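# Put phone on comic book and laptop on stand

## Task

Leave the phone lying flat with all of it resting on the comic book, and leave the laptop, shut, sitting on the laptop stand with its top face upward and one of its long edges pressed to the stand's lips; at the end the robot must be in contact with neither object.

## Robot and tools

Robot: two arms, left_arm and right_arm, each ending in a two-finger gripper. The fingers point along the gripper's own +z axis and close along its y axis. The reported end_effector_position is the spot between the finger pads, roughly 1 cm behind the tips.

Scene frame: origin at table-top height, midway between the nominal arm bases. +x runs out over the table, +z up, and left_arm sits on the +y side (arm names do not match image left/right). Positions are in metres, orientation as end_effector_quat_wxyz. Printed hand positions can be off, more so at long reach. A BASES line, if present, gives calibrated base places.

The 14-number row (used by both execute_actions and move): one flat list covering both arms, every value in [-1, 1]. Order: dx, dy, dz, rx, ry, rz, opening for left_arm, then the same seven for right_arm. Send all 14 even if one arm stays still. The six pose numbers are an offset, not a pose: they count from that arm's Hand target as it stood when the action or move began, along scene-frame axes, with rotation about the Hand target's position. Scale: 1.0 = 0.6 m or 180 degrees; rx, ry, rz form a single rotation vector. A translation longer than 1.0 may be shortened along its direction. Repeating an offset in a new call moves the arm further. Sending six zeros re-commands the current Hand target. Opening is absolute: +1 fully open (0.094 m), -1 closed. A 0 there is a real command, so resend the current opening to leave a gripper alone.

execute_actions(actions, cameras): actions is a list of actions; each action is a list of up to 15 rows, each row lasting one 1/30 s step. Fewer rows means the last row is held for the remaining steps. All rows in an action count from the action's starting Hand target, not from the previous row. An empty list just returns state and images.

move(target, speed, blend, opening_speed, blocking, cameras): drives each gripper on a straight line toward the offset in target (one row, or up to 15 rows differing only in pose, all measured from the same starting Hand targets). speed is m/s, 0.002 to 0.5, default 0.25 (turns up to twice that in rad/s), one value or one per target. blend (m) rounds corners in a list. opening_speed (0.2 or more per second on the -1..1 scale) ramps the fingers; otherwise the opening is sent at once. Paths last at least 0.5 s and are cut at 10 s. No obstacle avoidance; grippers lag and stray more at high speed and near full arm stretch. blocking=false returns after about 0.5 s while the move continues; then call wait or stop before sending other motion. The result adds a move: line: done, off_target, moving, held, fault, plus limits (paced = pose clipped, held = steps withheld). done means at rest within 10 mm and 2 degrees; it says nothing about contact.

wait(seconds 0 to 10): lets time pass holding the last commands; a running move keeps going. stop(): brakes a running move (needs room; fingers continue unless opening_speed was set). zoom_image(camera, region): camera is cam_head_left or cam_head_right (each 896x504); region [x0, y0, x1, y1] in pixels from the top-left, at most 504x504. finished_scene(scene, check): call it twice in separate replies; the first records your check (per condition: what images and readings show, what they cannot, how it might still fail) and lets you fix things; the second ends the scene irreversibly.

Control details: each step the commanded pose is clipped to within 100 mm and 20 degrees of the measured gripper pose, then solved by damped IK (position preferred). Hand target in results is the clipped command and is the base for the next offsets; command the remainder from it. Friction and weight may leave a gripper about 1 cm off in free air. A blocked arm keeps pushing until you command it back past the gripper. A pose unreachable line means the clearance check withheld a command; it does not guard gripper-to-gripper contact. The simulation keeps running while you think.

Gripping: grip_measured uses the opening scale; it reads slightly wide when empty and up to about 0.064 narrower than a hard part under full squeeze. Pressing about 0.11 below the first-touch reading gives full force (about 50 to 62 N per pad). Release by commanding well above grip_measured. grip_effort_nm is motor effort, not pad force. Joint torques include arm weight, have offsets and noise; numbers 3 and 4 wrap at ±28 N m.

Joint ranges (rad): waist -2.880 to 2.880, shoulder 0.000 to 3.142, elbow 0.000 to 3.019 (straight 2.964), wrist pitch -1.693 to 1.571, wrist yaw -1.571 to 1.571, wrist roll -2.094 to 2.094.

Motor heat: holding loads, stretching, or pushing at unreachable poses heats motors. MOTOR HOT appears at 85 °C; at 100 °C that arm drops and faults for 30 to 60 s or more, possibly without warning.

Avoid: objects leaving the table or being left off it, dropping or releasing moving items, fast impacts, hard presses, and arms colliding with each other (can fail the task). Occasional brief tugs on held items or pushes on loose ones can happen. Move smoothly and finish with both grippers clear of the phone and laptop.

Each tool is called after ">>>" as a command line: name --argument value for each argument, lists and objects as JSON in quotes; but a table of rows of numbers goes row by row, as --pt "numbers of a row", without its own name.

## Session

>>> execute_actions --actions '[]'

>>> zoom_image --camera "cam_head_left" --region '[80, 60, 460, 330]'

>>> zoom_image --camera "cam_head_left" --region '[400, 100, 780, 400]'

Scene clock: 0.00 s.
left_arm: end_effector_position=(+0.5781, +0.0324, +0.2203) grip_measured=+1.000 grip_effort_nm=n/a end_effector_quat_wxyz=(+0.373, -0.189, +0.872, +0.255) | right_arm: end_effector_position=(+0.2777, -0.6686, +0.2408) grip_measured=+1.000 grip_effort_nm=n/a end_effector_quat_wxyz=(+0.133, +0.606, +0.784, +0.005)
Joint positions: left_arm=[-0.632 1.766 1.516 -1.115 -0.923 -0.928 0.094] | right_arm=[-0.891 1.408 1.311 -1.216 -0.069 0.44 0.094]
Joint velocities: left_arm=[0.005 -0.015 0.007 -0.007 -0.037 -0.007 0] | right_arm=[-0.015 0.015 0.012 -0.007 -0.037 0.051 0]
Joint torques (N m): no reading
Motor temperatures (°C): left_arm=[22 27 32 23 28 24 27] | right_arm=[26 33 33 25 25 23 26]
Heat: left arm: hottest elbow 32 °C; right arm: hottest shoulder 33 °C.
Hand target: left_arm +0.5842, +0.0283, +0.2384; +0.386, -0.198, +0.868, +0.242 | right_arm +0.2823, -0.6743, +0.2483; +0.141, +0.606, +0.783, +0.003
Tool commands: left_gripper/opening=+1.0 right_gripper/opening=+1.0

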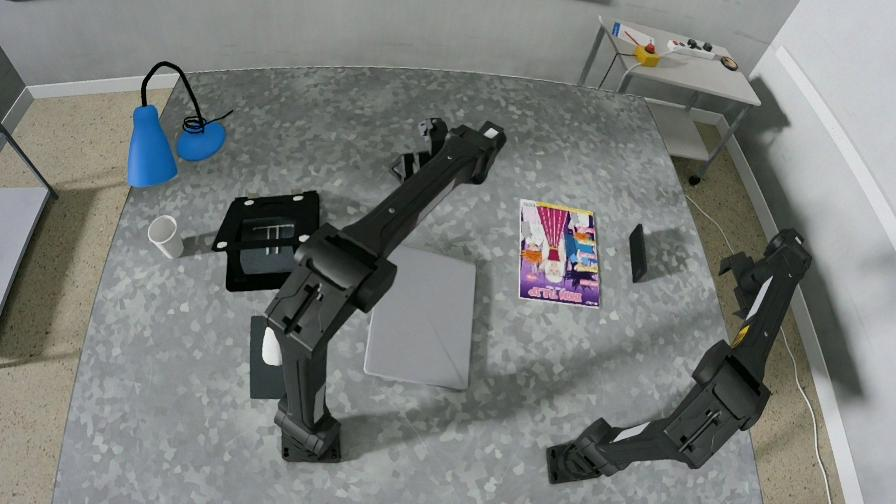

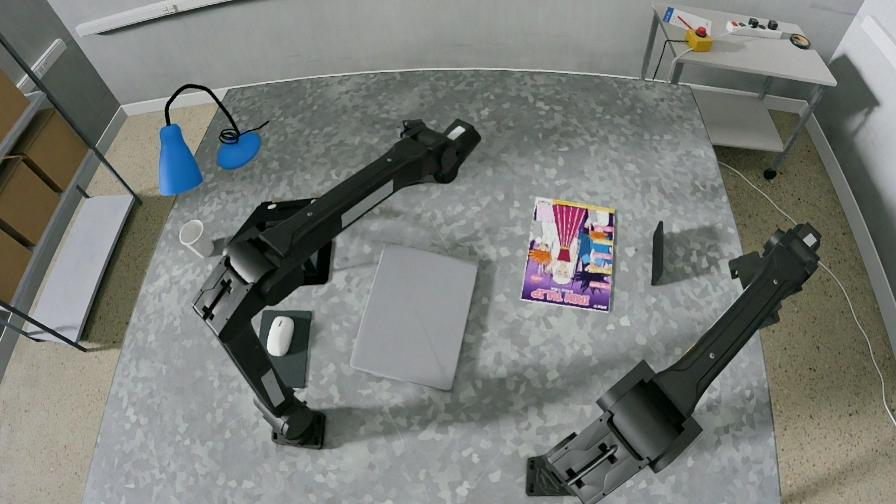

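Scaled by 1.326.

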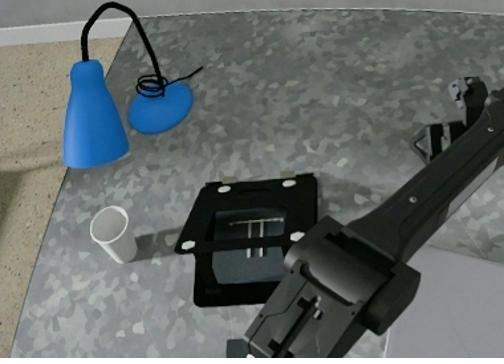

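Scaled by 1.326.

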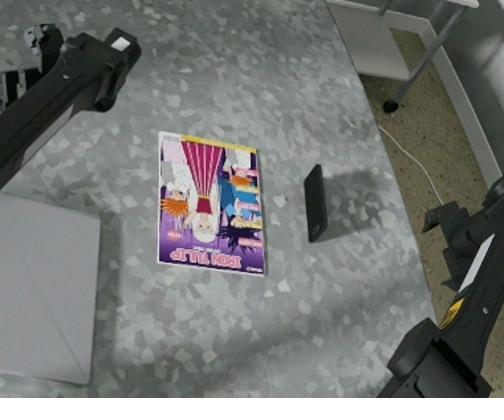

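>>> zoom_image --camera "cam_head_left" --region '[600, 210, 680, 290]'

>>> zoom_image --camera "cam_head_right" --region '[620, 210, 700, 300]'

>>> zoom_image --camera "cam_head_left" --region '[340, 230, 500, 410]'

>>> zoom_image --camera "cam_head_right" --region '[330, 230, 500, 410]'

Scaled by 6.300.

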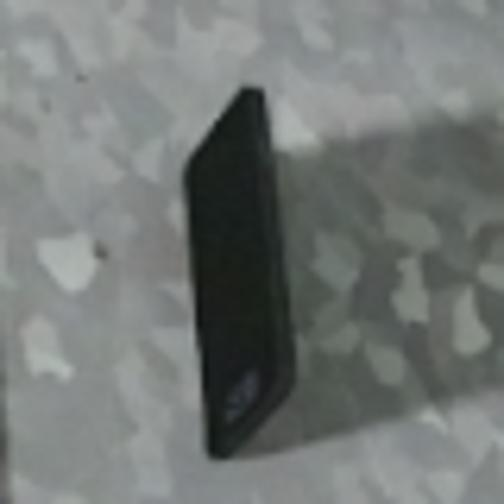

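Scaled by 5.600.

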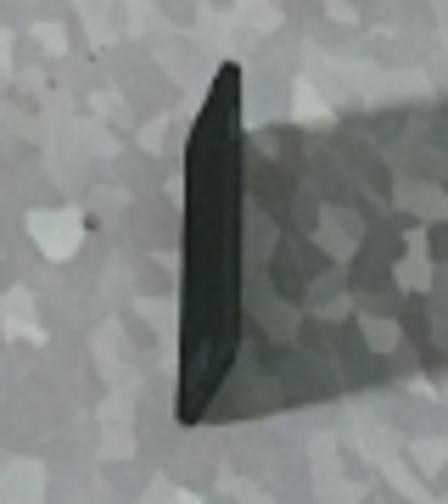

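Scaled by 2.800.

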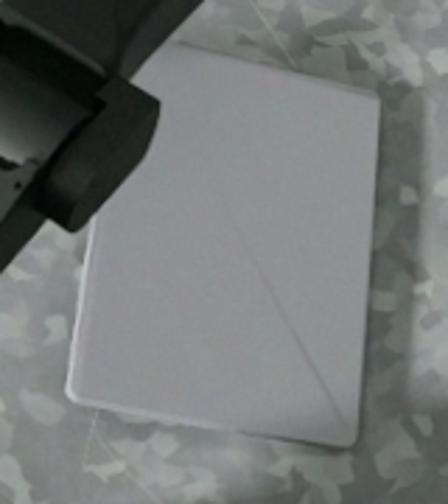

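Scaled by 2.800.

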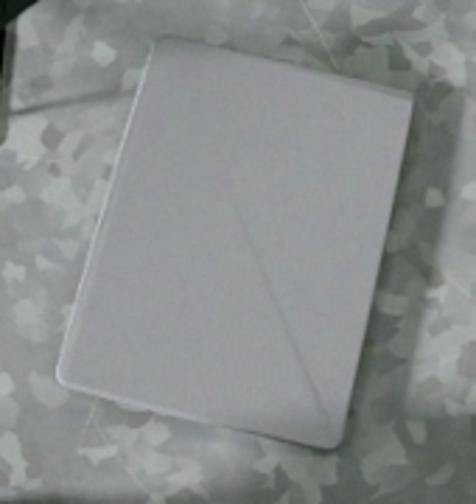

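>>> move --pt "-0.25 0.2 0.2 0 0 0 1 0.13 0.145 0.05 -0.001 0.048 0.208 0.2" --pt "-0.5 0.45 0.2 0 0 0 1 0.263 0.29 0 -0.002 0.097 0.416 0.2" --speed 0.2 --blend 0.03

>>> zoom_image --camera "cam_head_left" --region '[560, 180, 740, 300]'

>>> zoom_image --camera "cam_head_right" --region '[580, 180, 760, 300]'

Scene clock: 50.53 s.
left_arm: end_effector_position=(+0.2893, +0.2977, +0.3660) grip_measured=+1.000 grip_effort_nm=0.027 end_effector_quat_wxyz=(+0.383, -0.195, +0.870, +0.243) | right_arm: end_effector_position=(+0.4252, -0.4974, +0.2380) grip_measured=+0.201 grip_effort_nm=-0.085 end_effector_quat_wxyz=(-0.007, +0.010, +1.000, +0.008)
Joint positions: left_arm=[-0.291 0.641 0.952 -1.282 -0.775 -0.451 0.094] | right_arm=[-0.396 1.634 1.581 -1.537 -0.009 -0.371 0.056]
Joint velocities: left_arm=[-0.005 -0.005 0.007 0.007 -0.007 0.007 0] | right_arm=[-0.005 -0.024 -0.007 -0.007 0.037 0.007 0]
Joint torques (N m): left_arm=[-0.32 -2.9 9.88 1.85 -0.28 0.07] | right_arm=[1.14 -15.56 13.04 -0.18 0.07 0.07]
Motor temperatures (°C): left_arm=[22 30 36 23 28 24 27] | right_arm=[26 35 40 25 25 23 26]
Heat: left arm: hottest elbow 36 °C; right arm: hottest elbow 40 °C.
Hand target: left_arm +0.2897, +0.3009, +0.3649; +0.385, -0.199, +0.868, +0.243 | right_arm +0.4430, -0.5005, +0.2450; -0.001, +0.001, +1.000, +0.004
Off the commanded pose: left_arm 0.009 m, 1 deg | right_arm 0.018 m, 2 deg.
move: off_target (right_arm)

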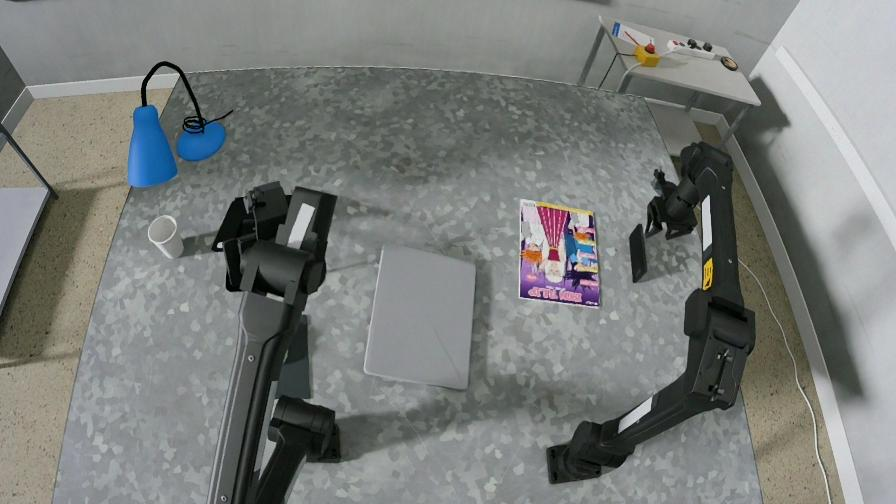

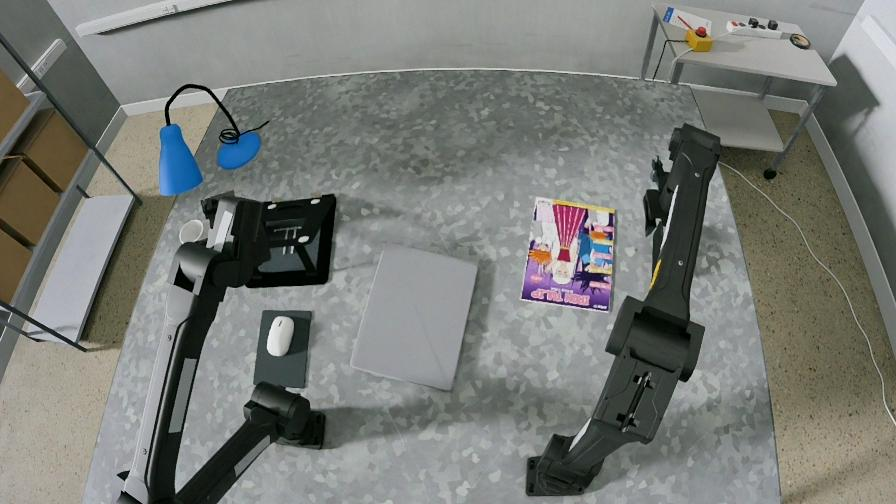

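Scaled by 2.800.

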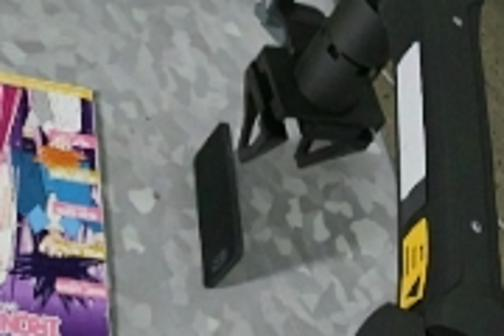

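Scaled by 2.800.

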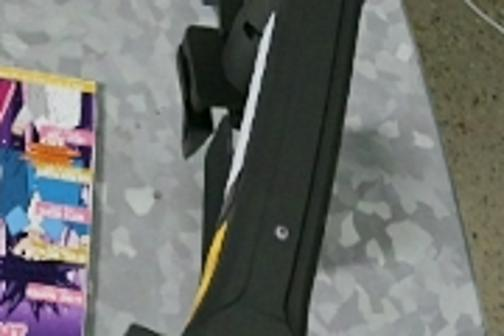

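>>> move --target '[0, 0, 0, 0, 0, 0, 1, 0.05, -0.07, -0.13, 0, 0, 0, 0.2]' --speed 0.15

>>> zoom_image --camera "cam_head_left" --region '[580, 190, 720, 300]'

>>> zoom_image --camera "cam_head_right" --region '[600, 190, 740, 300]'

Scene clock: 58.33 s.
left_arm: end_effector_position=(+0.2893, +0.2977, +0.3660) grip_measured=+1.000 grip_effort_nm=0.022 end_effector_quat_wxyz=(+0.382, -0.194, +0.870, +0.243) | right_arm: end_effector_position=(+0.4583, -0.5320, +0.1671) grip_measured=+0.201 grip_effort_nm=-0.081 end_effector_quat_wxyz=(-0.010, +0.001, +1.000, +0.009)
Joint positions: left_arm=[-0.291 0.641 0.952 -1.282 -0.775 -0.451 0.094] | right_arm=[-0.432 1.777 1.581 -1.4 -0.008 -0.424 0.056]
Joint velocities: left_arm=[-0.005 -0.005 0.002 -0.007 -0.081 0.022 0] | right_arm=[-0.015 -0.005 -0.012 0.022 0.007 -0.037 0.001]
Joint torques (N m): left_arm=[-0.62 -2.08 9.99 1.84 -0.28 0.1] | right_arm=[-0.09 -19.02 11.28 0.44 0.07 0.1]
Motor temperatures (°C): left_arm=[22 29 36 24 28 24 27] | right_arm=[26 35 43 25 24 23 26]
Heat: left arm: hottest elbow 36 °C; right arm: hottest elbow 43 °C.
Hand target: left_arm +0.2897, +0.3008, +0.3649; +0.385, -0.199, +0.868, +0.243 | right_arm +0.4713, -0.5437, +0.1668; -0.001, +0.002, +1.000, +0.004
Off the commanded pose: left_arm 0.003 m, 1 deg | right_arm 0.018 m, 1 deg.
move: off_target (right_arm)

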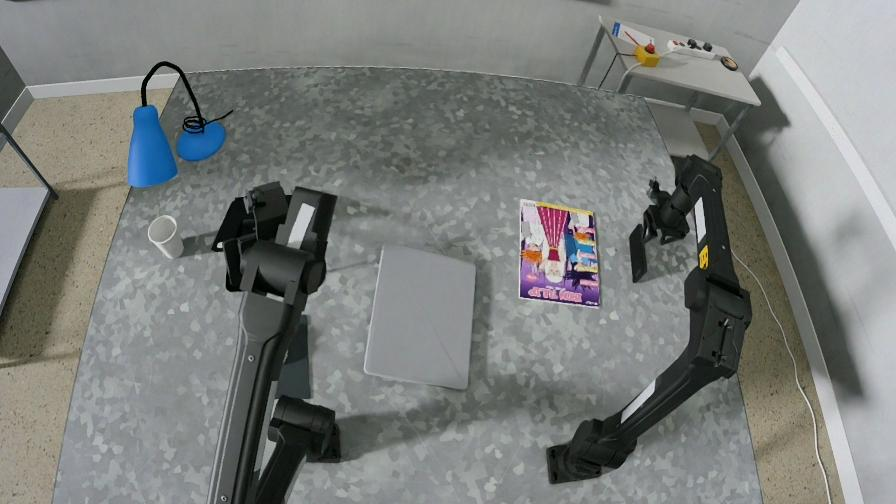

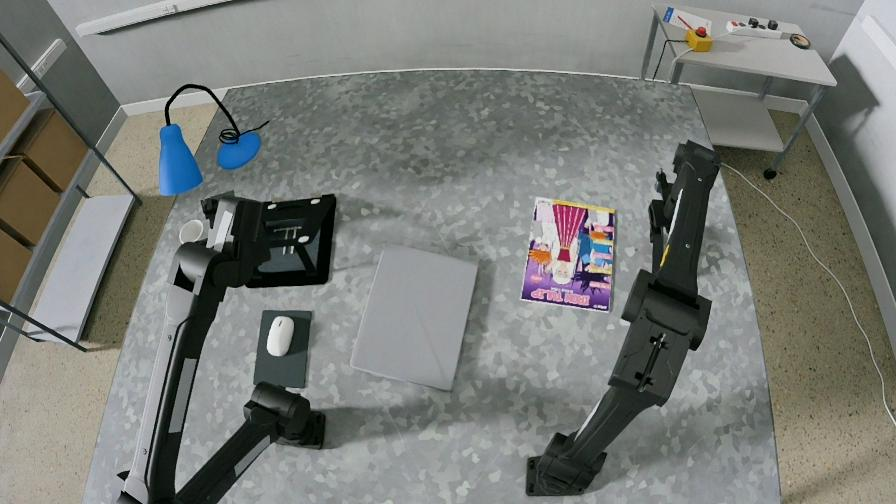

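Scaled by 3.600.

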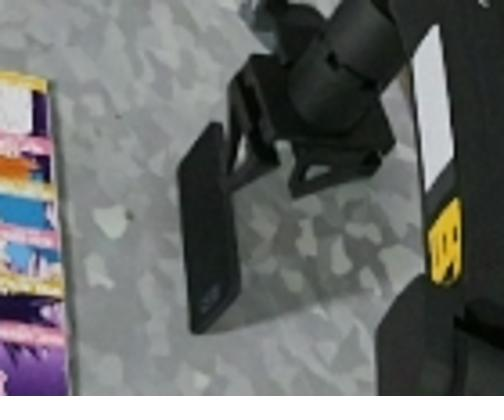

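Scaled by 3.600.

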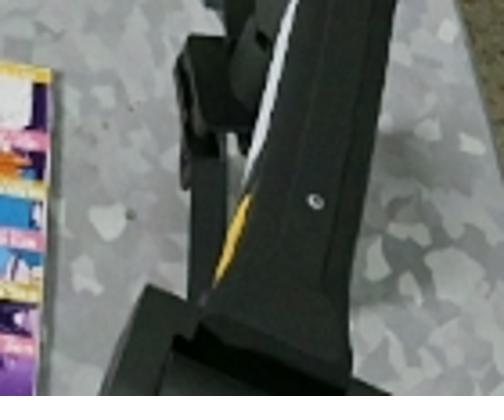

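>>> move --target '[0, 0, 0, 0, 0, 0, 1, 0.073, -0.05, -0.02, 0, 0, 0, 0.2]' --speed 0.15

>>> zoom_image --camera "cam_head_left" --region '[580, 190, 720, 300]'

>>> zoom_image --camera "cam_head_right" --region '[600, 190, 740, 300]'

Scene clock: 63.37 s.
left_arm: end_effector_position=(+0.2892, +0.2978, +0.3660) grip_measured=+1.000 grip_effort_nm=0.022 end_effector_quat_wxyz=(+0.382, -0.194, +0.870, +0.243) | right_arm: end_effector_position=(+0.5023, -0.5611, +0.1531) grip_measured=+0.201 grip_effort_nm=-0.081 end_effector_quat_wxyz=(-0.005, +0.000, +1.000, +0.007)
Joint positions: left_arm=[-0.291 0.641 0.952 -1.282 -0.775 -0.451 0.094] | right_arm=[-0.446 1.915 1.744 -1.414 -0.008 -0.441 0.056]
Joint velocities: left_arm=[0.005 0.005 -0.012 0.002 0.022 0.022 0] | right_arm=[-0.024 -0.005 0.002 -0.007 -0.022 0.022 -0.001]
Joint torques (N m): left_arm=[-0.44 -1.85 9.87 1.91 -0.29 0.06] | right_arm=[-0.21 -20.25 12.75 -0.4 0.06 0.07]
Motor temperatures (°C): left_arm=[22 29 37 24 28 24 27] | right_arm=[26 35 44 25 24 23 26]
Heat: left arm: hottest elbow 37 °C; right arm: hottest elbow 44 °C.
Hand target: left_arm +0.2897, +0.3009, +0.3649; +0.385, -0.199, +0.868, +0.243 | right_arm +0.5147, -0.5743, +0.1545; +0.000, +0.002, +1.000, +0.004
Off the commanded pose: left_arm 0.003 m, 1 deg | right_arm 0.018 m, 1 deg.
move: off_target (right_arm)

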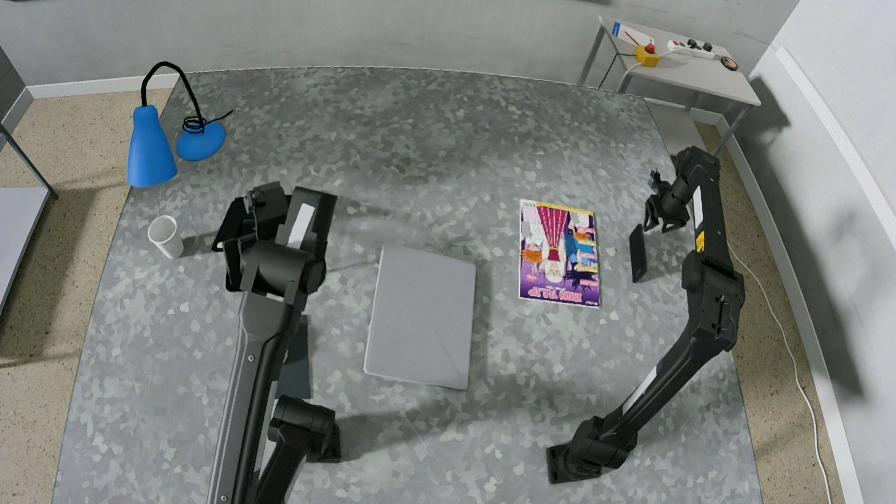

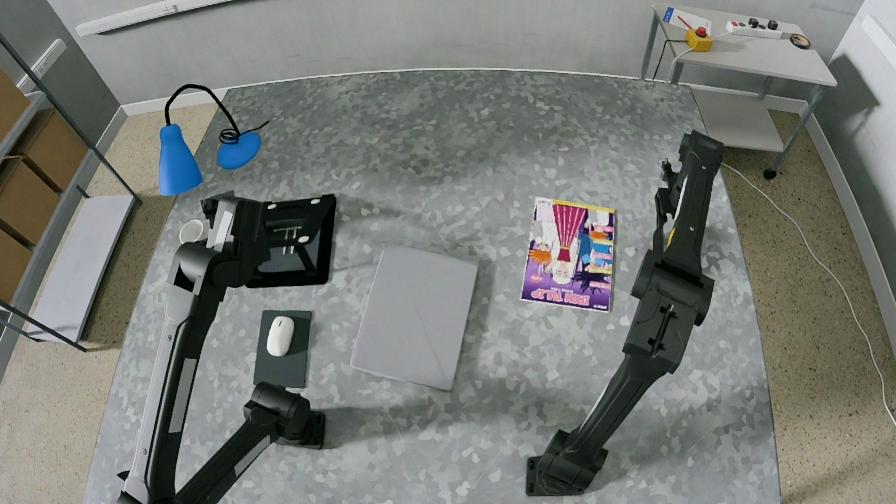

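Scaled by 3.600.

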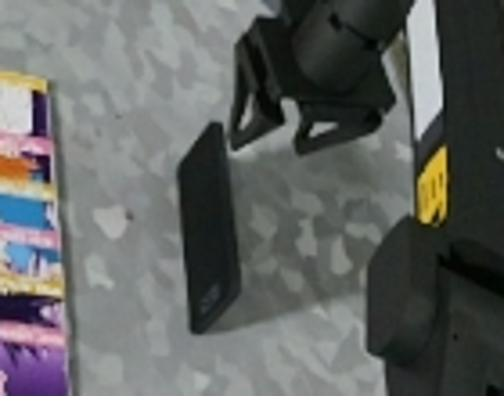

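Scaled by 3.600.

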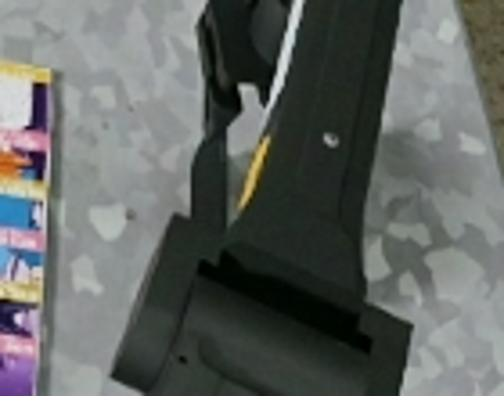

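>>> move --pt "0 0 0 0 0 0 1 0.008 -0.033 0 0 0 0 0.2" --pt "0 0 0 0 0 0 1 0.008 -0.033 -0.08 0 0 0 0.2" --speed 0.12

>>> zoom_image --camera "cam_head_left" --region '[600, 200, 710, 290]'

>>> zoom_image --camera "cam_head_right" --region '[620, 200, 730, 290]'

Scene clock: 68.40 s.
left_arm: end_effector_position=(+0.2892, +0.2978, +0.3660) grip_measured=+1.000 grip_effort_nm=0.027 end_effector_quat_wxyz=(+0.382, -0.194, +0.870, +0.243) | right_arm: end_effector_position=(+0.5211, -0.5908, +0.1357) grip_measured=+0.201 grip_effort_nm=-0.081 end_effector_quat_wxyz=(+0.018, +0.002, +1.000, -0.005)
Joint positions: left_arm=[-0.291 0.641 0.952 -1.282 -0.775 -0.451 0.094] | right_arm=[-0.477 1.971 1.783 -1.345 -0.007 -0.467 0.056]
Joint velocities: left_arm=[-0.005 -0.015 -0.002 0.002 -0.022 -0.022 0] | right_arm=[-0.005 -0.024 -0.002 -0.002 -0.037 -0.022 -0.001]
Joint torques (N m): left_arm=[-0.38 -1.96 9.94 1.98 -0.27 0.09] | right_arm=[-0.03 -20.89 7.62 0.61 0.04 0.06]
Motor temperatures (°C): left_arm=[22 29 37 24 28 24 27] | right_arm=[26 35 45 25 24 23 26]
Heat: left arm: hottest elbow 37 °C; right arm: hottest elbow 45 °C.
Hand target: left_arm +0.2897, +0.3009, +0.3649; +0.385, -0.199, +0.868, +0.243 | right_arm +0.5184, -0.5947, +0.1067; +0.000, +0.002, +1.000, +0.003
Off the commanded pose: left_arm 0.003 m, 1 deg | right_arm 0.029 m, 2 deg.
move: off_target (right_arm)

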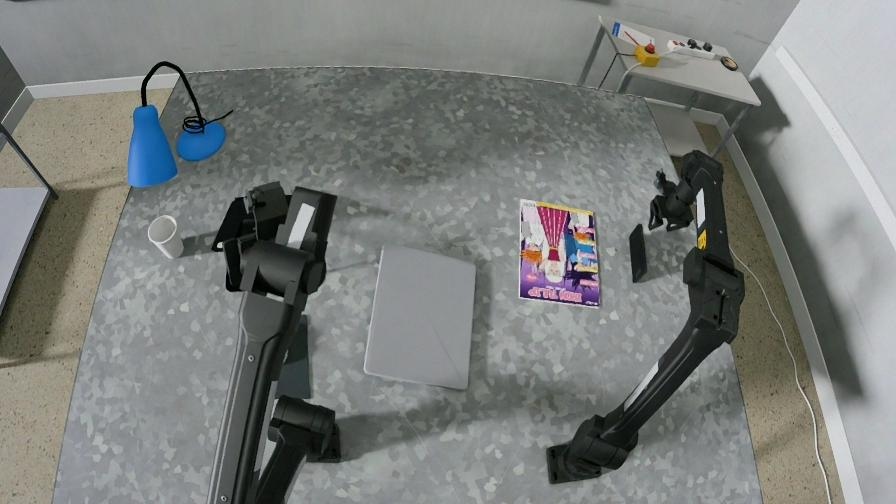

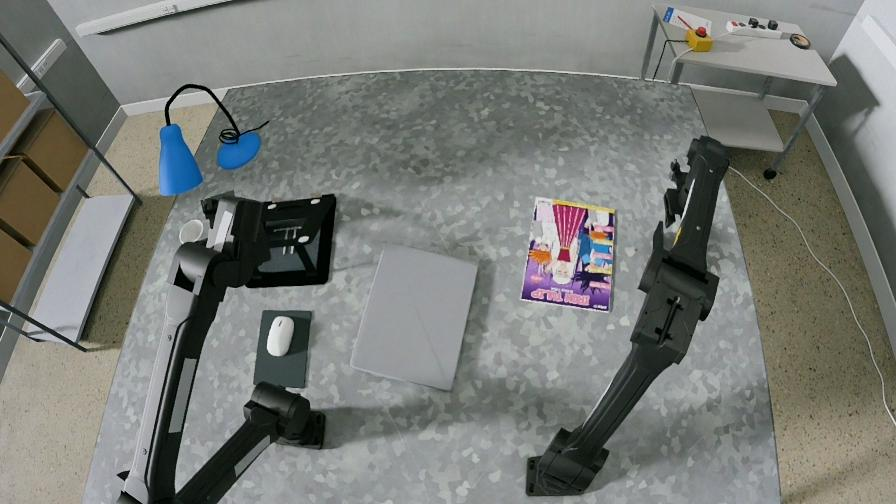

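Scaled by 4.582.

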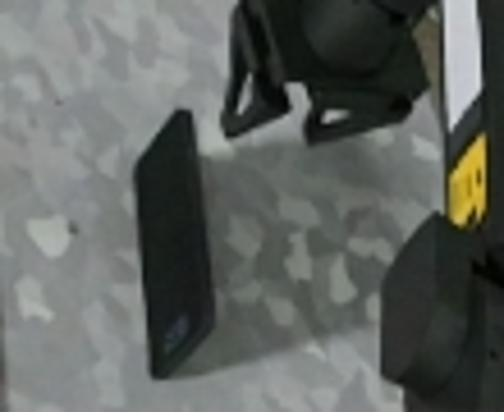

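Scaled by 4.582.

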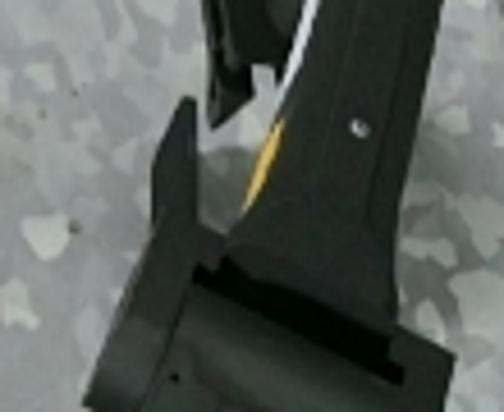

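>>> move --target '[0, 0, 0, 0, 0, 0, 1, -0.015, 0.008, -0.09, 0, 0, 0, 0.2]' --speed 0.1

>>> zoom_image --camera "cam_head_left" --region '[600, 200, 710, 290]'

>>> zoom_image --camera "cam_head_right" --region '[620, 200, 730, 290]'

Scene clock: 72.73 s.
left_arm: end_effector_position=(+0.2892, +0.2978, +0.3660) grip_measured=+1.000 grip_effort_nm=0.022 end_effector_quat_wxyz=(+0.382, -0.194, +0.870, +0.243) | right_arm: end_effector_position=(+0.5136, -0.5870, +0.0794) grip_measured=+0.201 grip_effort_nm=-0.081 end_effector_quat_wxyz=(+0.017, +0.001, +1.000, -0.004)
Joint positions: left_arm=[-0.291 0.641 0.952 -1.282 -0.775 -0.451 0.094] | right_arm=[-0.477 1.991 1.662 -1.208 -0.007 -0.469 0.056]
Joint velocities: left_arm=[-0.005 -0.015 -0.007 -0.002 0.095 -0.022 0] | right_arm=[0.015 -0.015 0.007 0.002 -0.037 0.007 0]
Joint torques (N m): left_arm=[-0.56 -2.73 10.02 1.84 -0.29 0.1] | right_arm=[0.03 -21.36 7.35 0.59 0.04 0.09]
Motor temperatures (°C): left_arm=[22 29 37 24 28 24 27] | right_arm=[26 35 45 25 24 23 26]
Heat: left arm: hottest elbow 37 °C; right arm: hottest elbow 45 °C.
Hand target: left_arm +0.2897, +0.3009, +0.3649; +0.385, -0.199, +0.868, +0.243 | right_arm +0.5085, -0.5902, +0.0526; +0.000, +0.002, +1.000, +0.003
Off the commanded pose: left_arm 0.003 m, 1 deg | right_arm 0.027 m, 2 deg.
move: off_target (right_arm)

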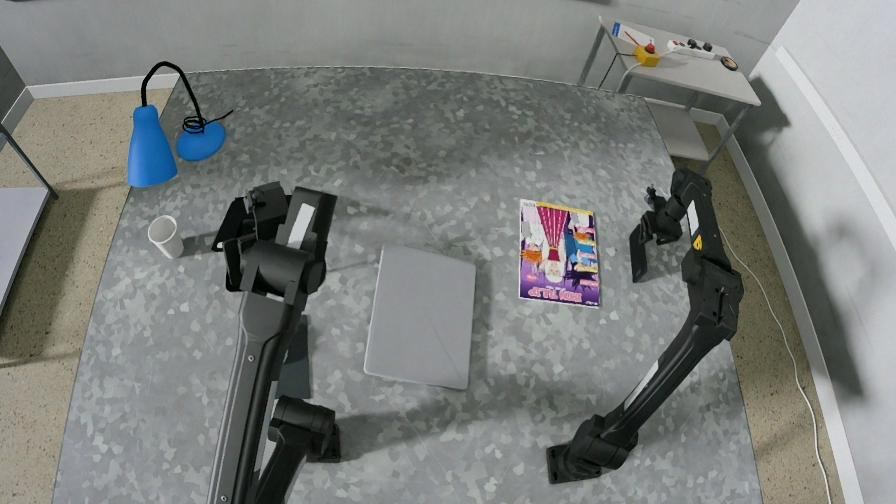

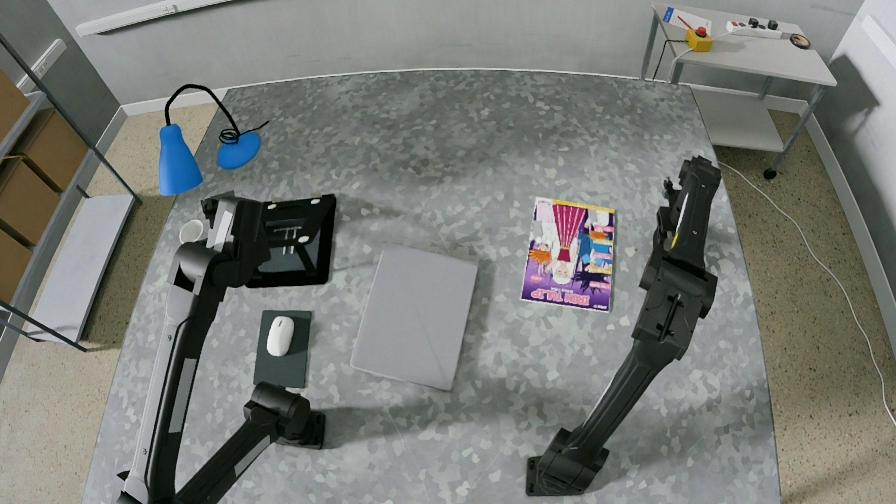

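Scaled by 4.582.

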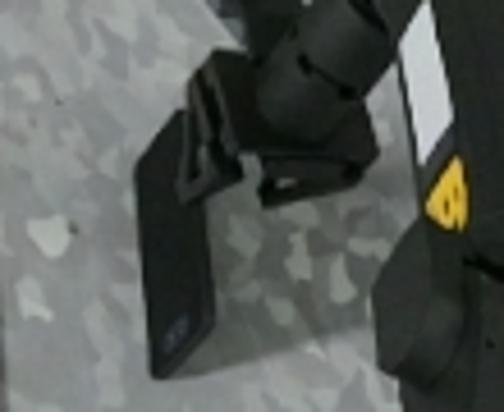

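Scaled by 4.582.

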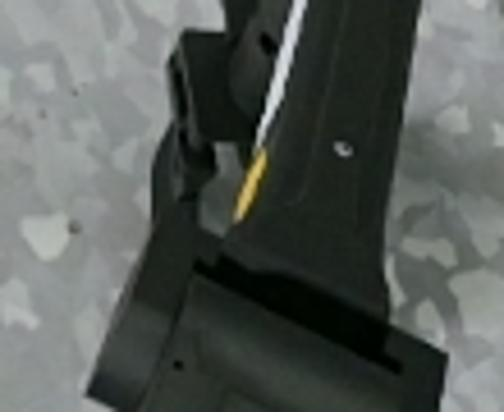

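>>> execute_actions --actions '[]'

>>> zoom_image --camera "cam_head_left" --region '[560, 180, 730, 300]'

>>> zoom_image --camera "cam_head_right" --region '[500, 180, 670, 300]'

Scene clock: 89.17 s.
left_arm: end_effector_position=(+0.2892, +0.2978, +0.3660) grip_measured=+1.000 grip_effort_nm=0.022 end_effector_quat_wxyz=(+0.382, -0.194, +0.870, +0.243) | right_arm: end_effector_position=(+0.5137, -0.5870, +0.0794) grip_measured=+0.201 grip_effort_nm=-0.081 end_effector_quat_wxyz=(+0.017, +0.001, +1.000, -0.004)
Joint positions: left_arm=[-0.291 0.641 0.952 -1.282 -0.775 -0.451 0.094] | right_arm=[-0.477 1.991 1.662 -1.208 -0.007 -0.469 0.056]
Joint velocities: left_arm=[-0.005 -0.005 -0.002 0.002 -0.037 0.022 0] | right_arm=[-0.005 -0.005 -0.007 0.007 -0.066 -0.022 0]
Joint torques (N m): left_arm=[-0.26 -1.9 10.04 1.94 -0.31 0.05] | right_arm=[0.03 -20.84 7.49 0.57 0.04 0.08]
Motor temperatures (°C): left_arm=[22 28 37 24 28 24 27] | right_arm=[26 36 43 25 24 23 26]
Heat: left arm: hottest elbow 37 °C; right arm: hottest elbow 43 °C.
Hand target: left_arm +0.2897, +0.3009, +0.3649; +0.385, -0.199, +0.868, +0.243 | right_arm +0.5086, -0.5902, +0.0526; +0.000, +0.002, +1.000, +0.003
Tool commands: left_gripper/opening=+1.0 right_gripper/opening=+0.2
Off the commanded pose: left_arm 0.003 m, 1 deg | right_arm 0.027 m, 2 deg.

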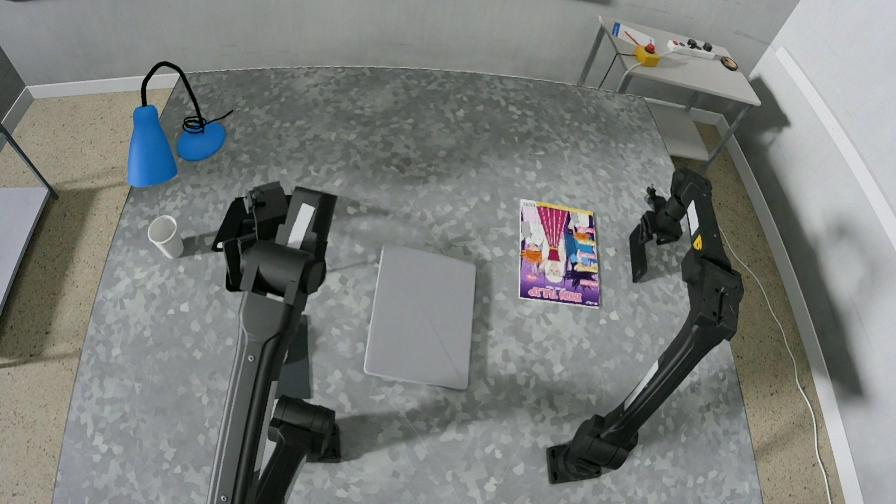

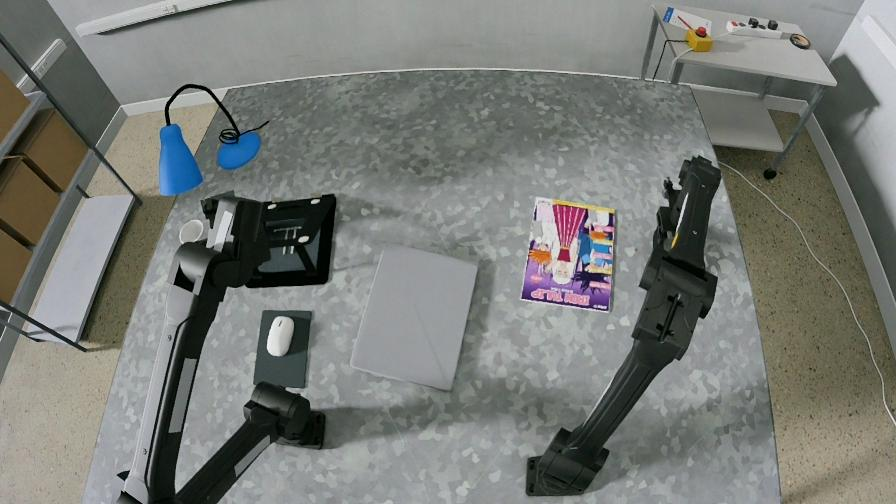

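Scaled by 2.965.

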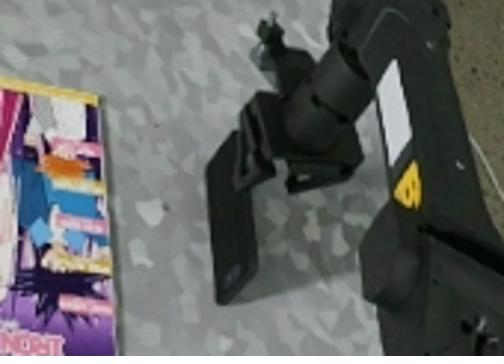

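Scaled by 2.965.

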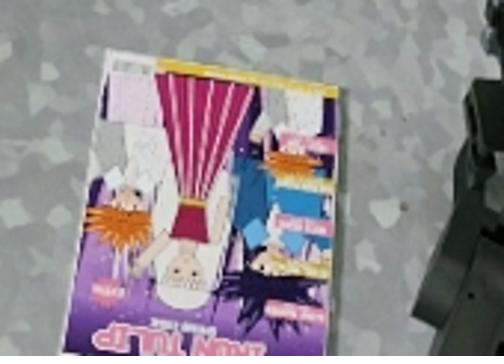

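>>> zoom_image --camera "cam_head_left" --region '[620, 215, 690, 285]'

>>> zoom_image --camera "cam_head_right" --region '[620, 215, 690, 285]'

Scaled by 7.200.

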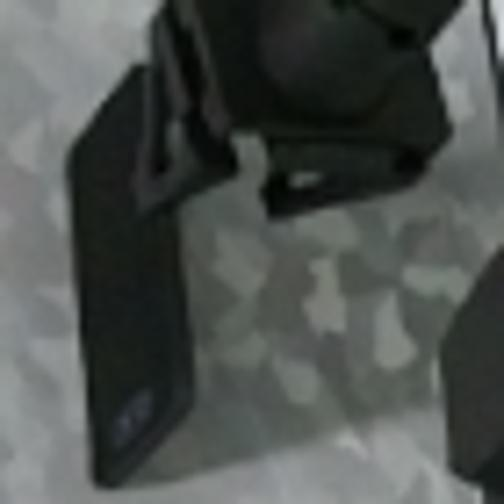

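Scaled by 7.200.

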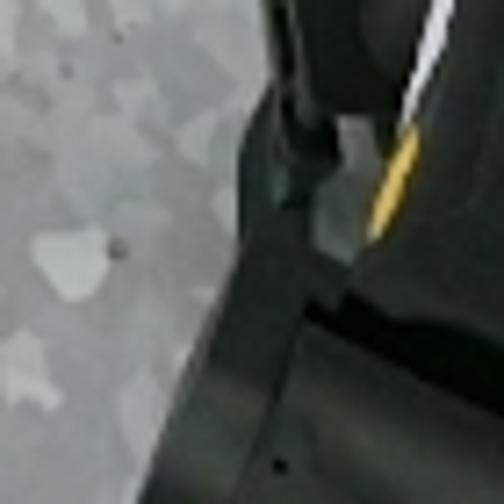

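>>> move --target '[0,0,0,0,0,0,1,-0.01,0.0,0.1,0,0,0,0.5]' --speed 0.15 --cameras '[]'

>>> move --target '[0,0,0,0,0,0,1,0,0.022,-0.03,0,0,0,0.5]' --speed 0.1

>>> zoom_image --camera "cam_head_left" --region '[620, 215, 690, 285]'

>>> zoom_image --camera "cam_head_right" --region '[620, 195, 710, 285]'

Scene clock: 103.07 s.
left_arm: end_effector_position=(+0.2892, +0.2978, +0.3660) grip_measured=+1.000 grip_effort_nm=0.022 end_effector_quat_wxyz=(+0.382, -0.194, +0.870, +0.243) | right_arm: end_effector_position=(+0.4909, -0.5759, +0.0844) grip_measured=+0.499 grip_effort_nm=0.066 end_effector_quat_wxyz=(-0.026, +0.000, +1.000, +0.017)
Joint positions: left_arm=[-0.291 0.641 0.952 -1.282 -0.775 -0.451 0.094] | right_arm=[-0.477 1.983 1.662 -1.312 -0.007 -0.472 0.07]
Joint velocities: left_arm=[0.005 -0.005 0.002 0.002 -0.022 0.007 0] | right_arm=[0.015 -0.005 -0.012 0.002 -0.037 -0.051 0]
Joint torques (N m): left_arm=[-0.62 -2.2 9.85 1.84 -0.3 0.07] | right_arm=[-0.21 -25.17 11.89 -0.4 0.07 0.09]
Motor temperatures (°C): left_arm=[22 28 37 24 28 24 27] | right_arm=[26 37 42 25 24 23 25]
Heat: left arm: hottest elbow 37 °C; right arm: hottest elbow 42 °C.
Hand target: left_arm +0.2897, +0.3009, +0.3649; +0.385, -0.199, +0.868, +0.243 | right_arm +0.5036, -0.5896, +0.1128; +0.000, +0.001, +1.000, +0.003
Off the commanded pose: left_arm 0.003 m, 1 deg | right_arm 0.034 m, 3 deg.
move: off_target (right_arm)
No camera images: "cameras" was empty.

Scene clock: 103.97 s.
left_arm: end_effector_position=(+0.2892, +0.2978, +0.3660) grip_measured=+1.000 grip_effort_nm=0.022 end_effector_quat_wxyz=(+0.382, -0.194, +0.870, +0.243) | right_arm: end_effector_position=(+0.4969, -0.5790, +0.0841) grip_measured=+0.499 grip_effort_nm=0.066 end_effector_quat_wxyz=(-0.014, +0.002, +1.000, +0.011)
Joint positions: left_arm=[-0.291 0.641 0.952 -1.282 -0.775 -0.451 0.094] | right_arm=[-0.477 1.983 1.662 -1.285 -0.007 -0.468 0.07]
Joint velocities: left_arm=[-0.015 -0.005 0.012 -0.022 0.007 -0.007 0] | right_arm=[0.024 -0.015 0.007 0.017 -0.022 -0.095 0.001]
Joint torques (N m): left_arm=[-0.62 -2.32 9.84 1.87 -0.32 0.1] | right_arm=[1.14 -25.11 8.46 0.42 0.04 0.24]
Motor temperatures (°C): left_arm=[22 28 37 24 28 24 27] | right_arm=[26 38 42 25 24 23 25]
Heat: left arm: hottest elbow 37 °C; right arm: hottest elbow 42 °C.
Hand target: left_arm +0.2897, +0.3009, +0.3649; +0.385, -0.199, +0.868, +0.243 | right_arm +0.5034, -0.5765, +0.0946; -0.001, +0.001, +1.000, +0.004
Off the commanded pose: left_arm 0.003 m, 1 deg | right_arm 0.013 m, 2 deg.
move: off_target (right_arm)

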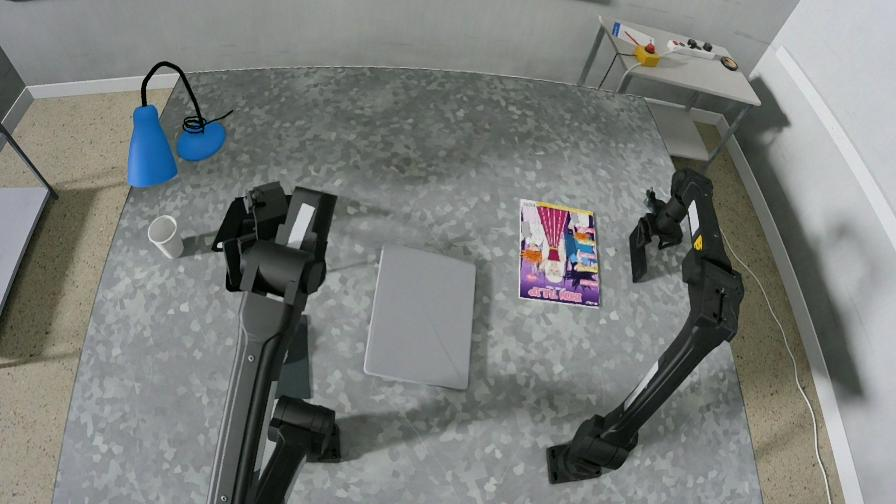

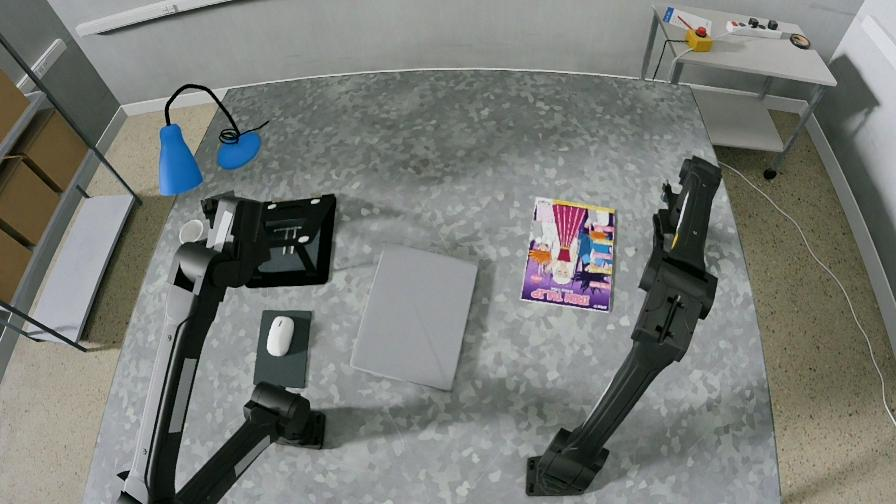

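Scaled by 7.200.

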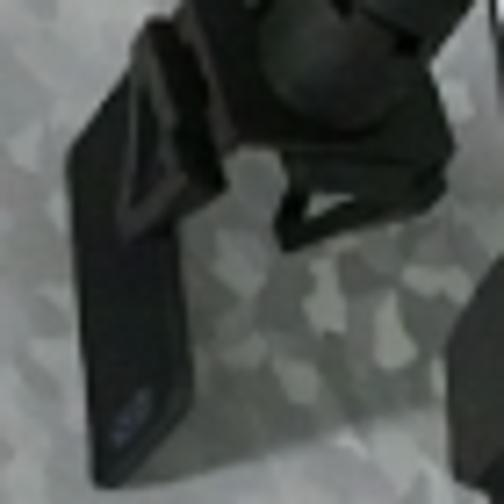

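Scaled by 5.600.

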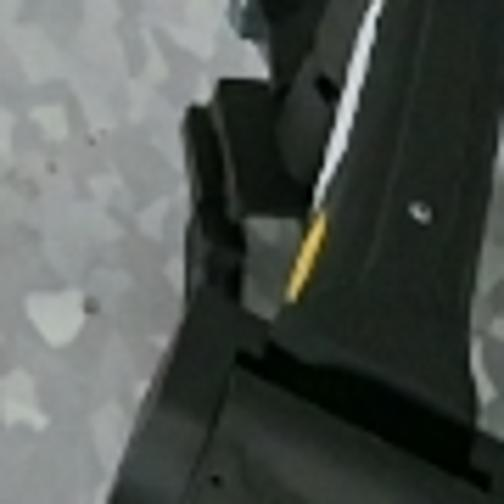

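>>> move --target '[0,0,0,0,0,0,1,0,0.02,-0.07,0,0,0,0.5]' --speed 0.06

>>> zoom_image --camera "cam_head_left" --region '[620, 215, 690, 285]'

>>> zoom_image --camera "cam_head_right" --region '[620, 195, 710, 285]'

Scene clock: 109.73 s.
left_arm: end_effector_position=(+0.2892, +0.2978, +0.3660) grip_measured=+1.000 grip_effort_nm=0.027 end_effector_quat_wxyz=(+0.382, -0.194, +0.870, +0.243) | right_arm: end_effector_position=(+0.5031, -0.5723, +0.0624) grip_measured=+0.499 grip_effort_nm=0.066 end_effector_quat_wxyz=(+0.005, +0.003, +1.000, +0.002)
Joint positions: left_arm=[-0.291 0.641 0.952 -1.282 -0.775 -0.451 0.094] | right_arm=[-0.463 1.983 1.602 -1.182 -0.007 -0.451 0.07]
Joint velocities: left_arm=[-0.005 -0.005 -0.002 0.002 -0.022 0.022 0] | right_arm=[0.005 -0.005 -0.007 -0.012 -0.081 0.007 0]
Joint torques (N m): left_arm=[-0.32 -1.85 9.83 1.84 -0.32 0.08] | right_arm=[1.38 -23.3 7.02 0.49 0.05 0.23]
Motor temperatures (°C): left_arm=[22 27 37 24 28 24 27] | right_arm=[26 39 42 25 24 23 25]
Heat: left arm: hottest elbow 37 °C; right arm: hottest elbow 42 °C.
Hand target: left_arm +0.2897, +0.3009, +0.3649; +0.385, -0.199, +0.868, +0.243 | right_arm +0.5030, -0.5648, +0.0525; -0.001, +0.002, +1.000, +0.004
Off the commanded pose: left_arm 0.003 m, 1 deg | right_arm 0.013 m, 1 deg.
move: off_target (right_arm)

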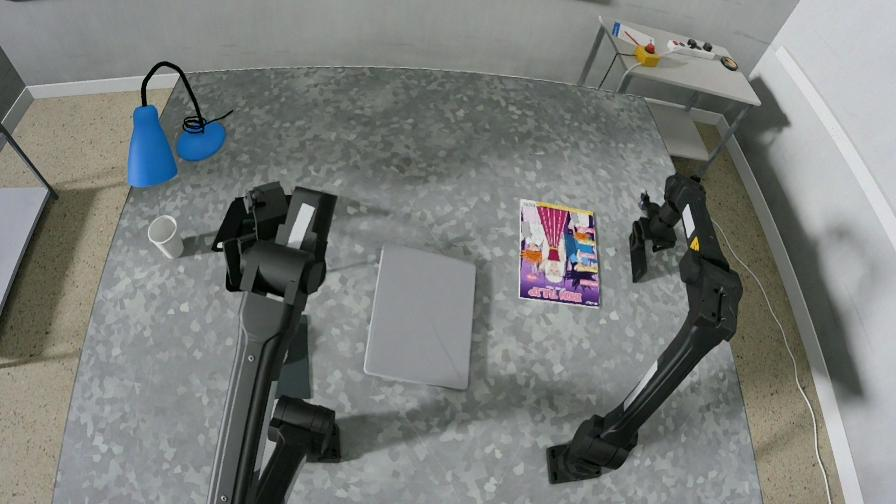

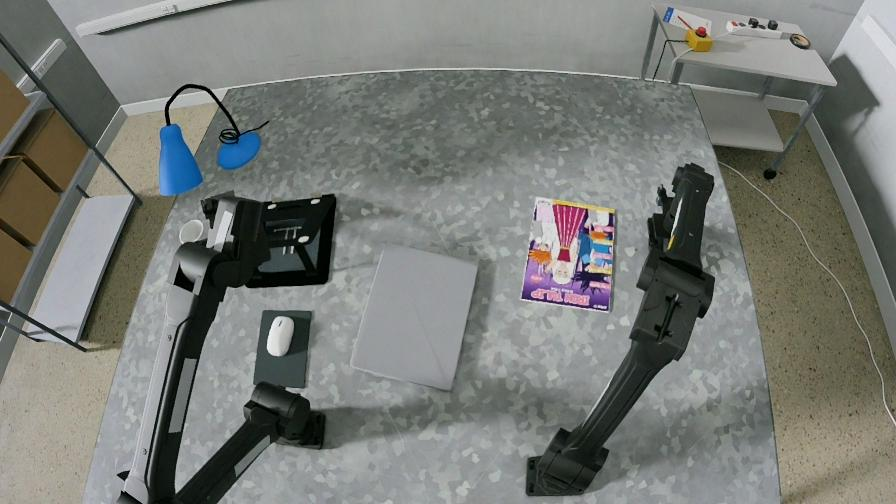

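Scaled by 7.200.

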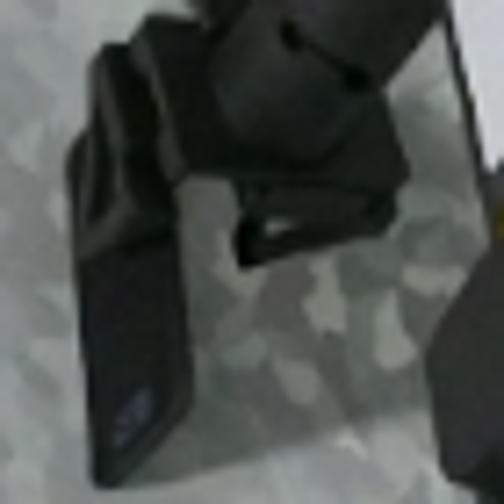

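Scaled by 5.600.

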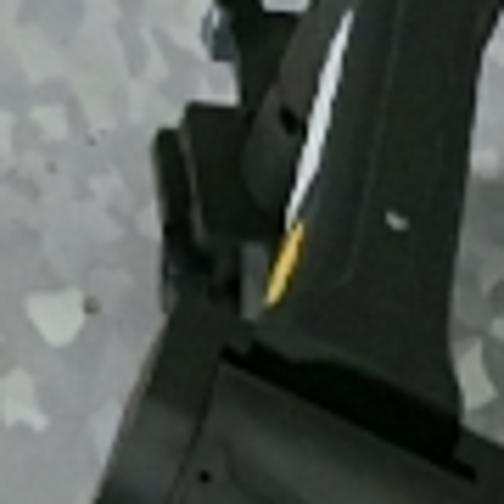

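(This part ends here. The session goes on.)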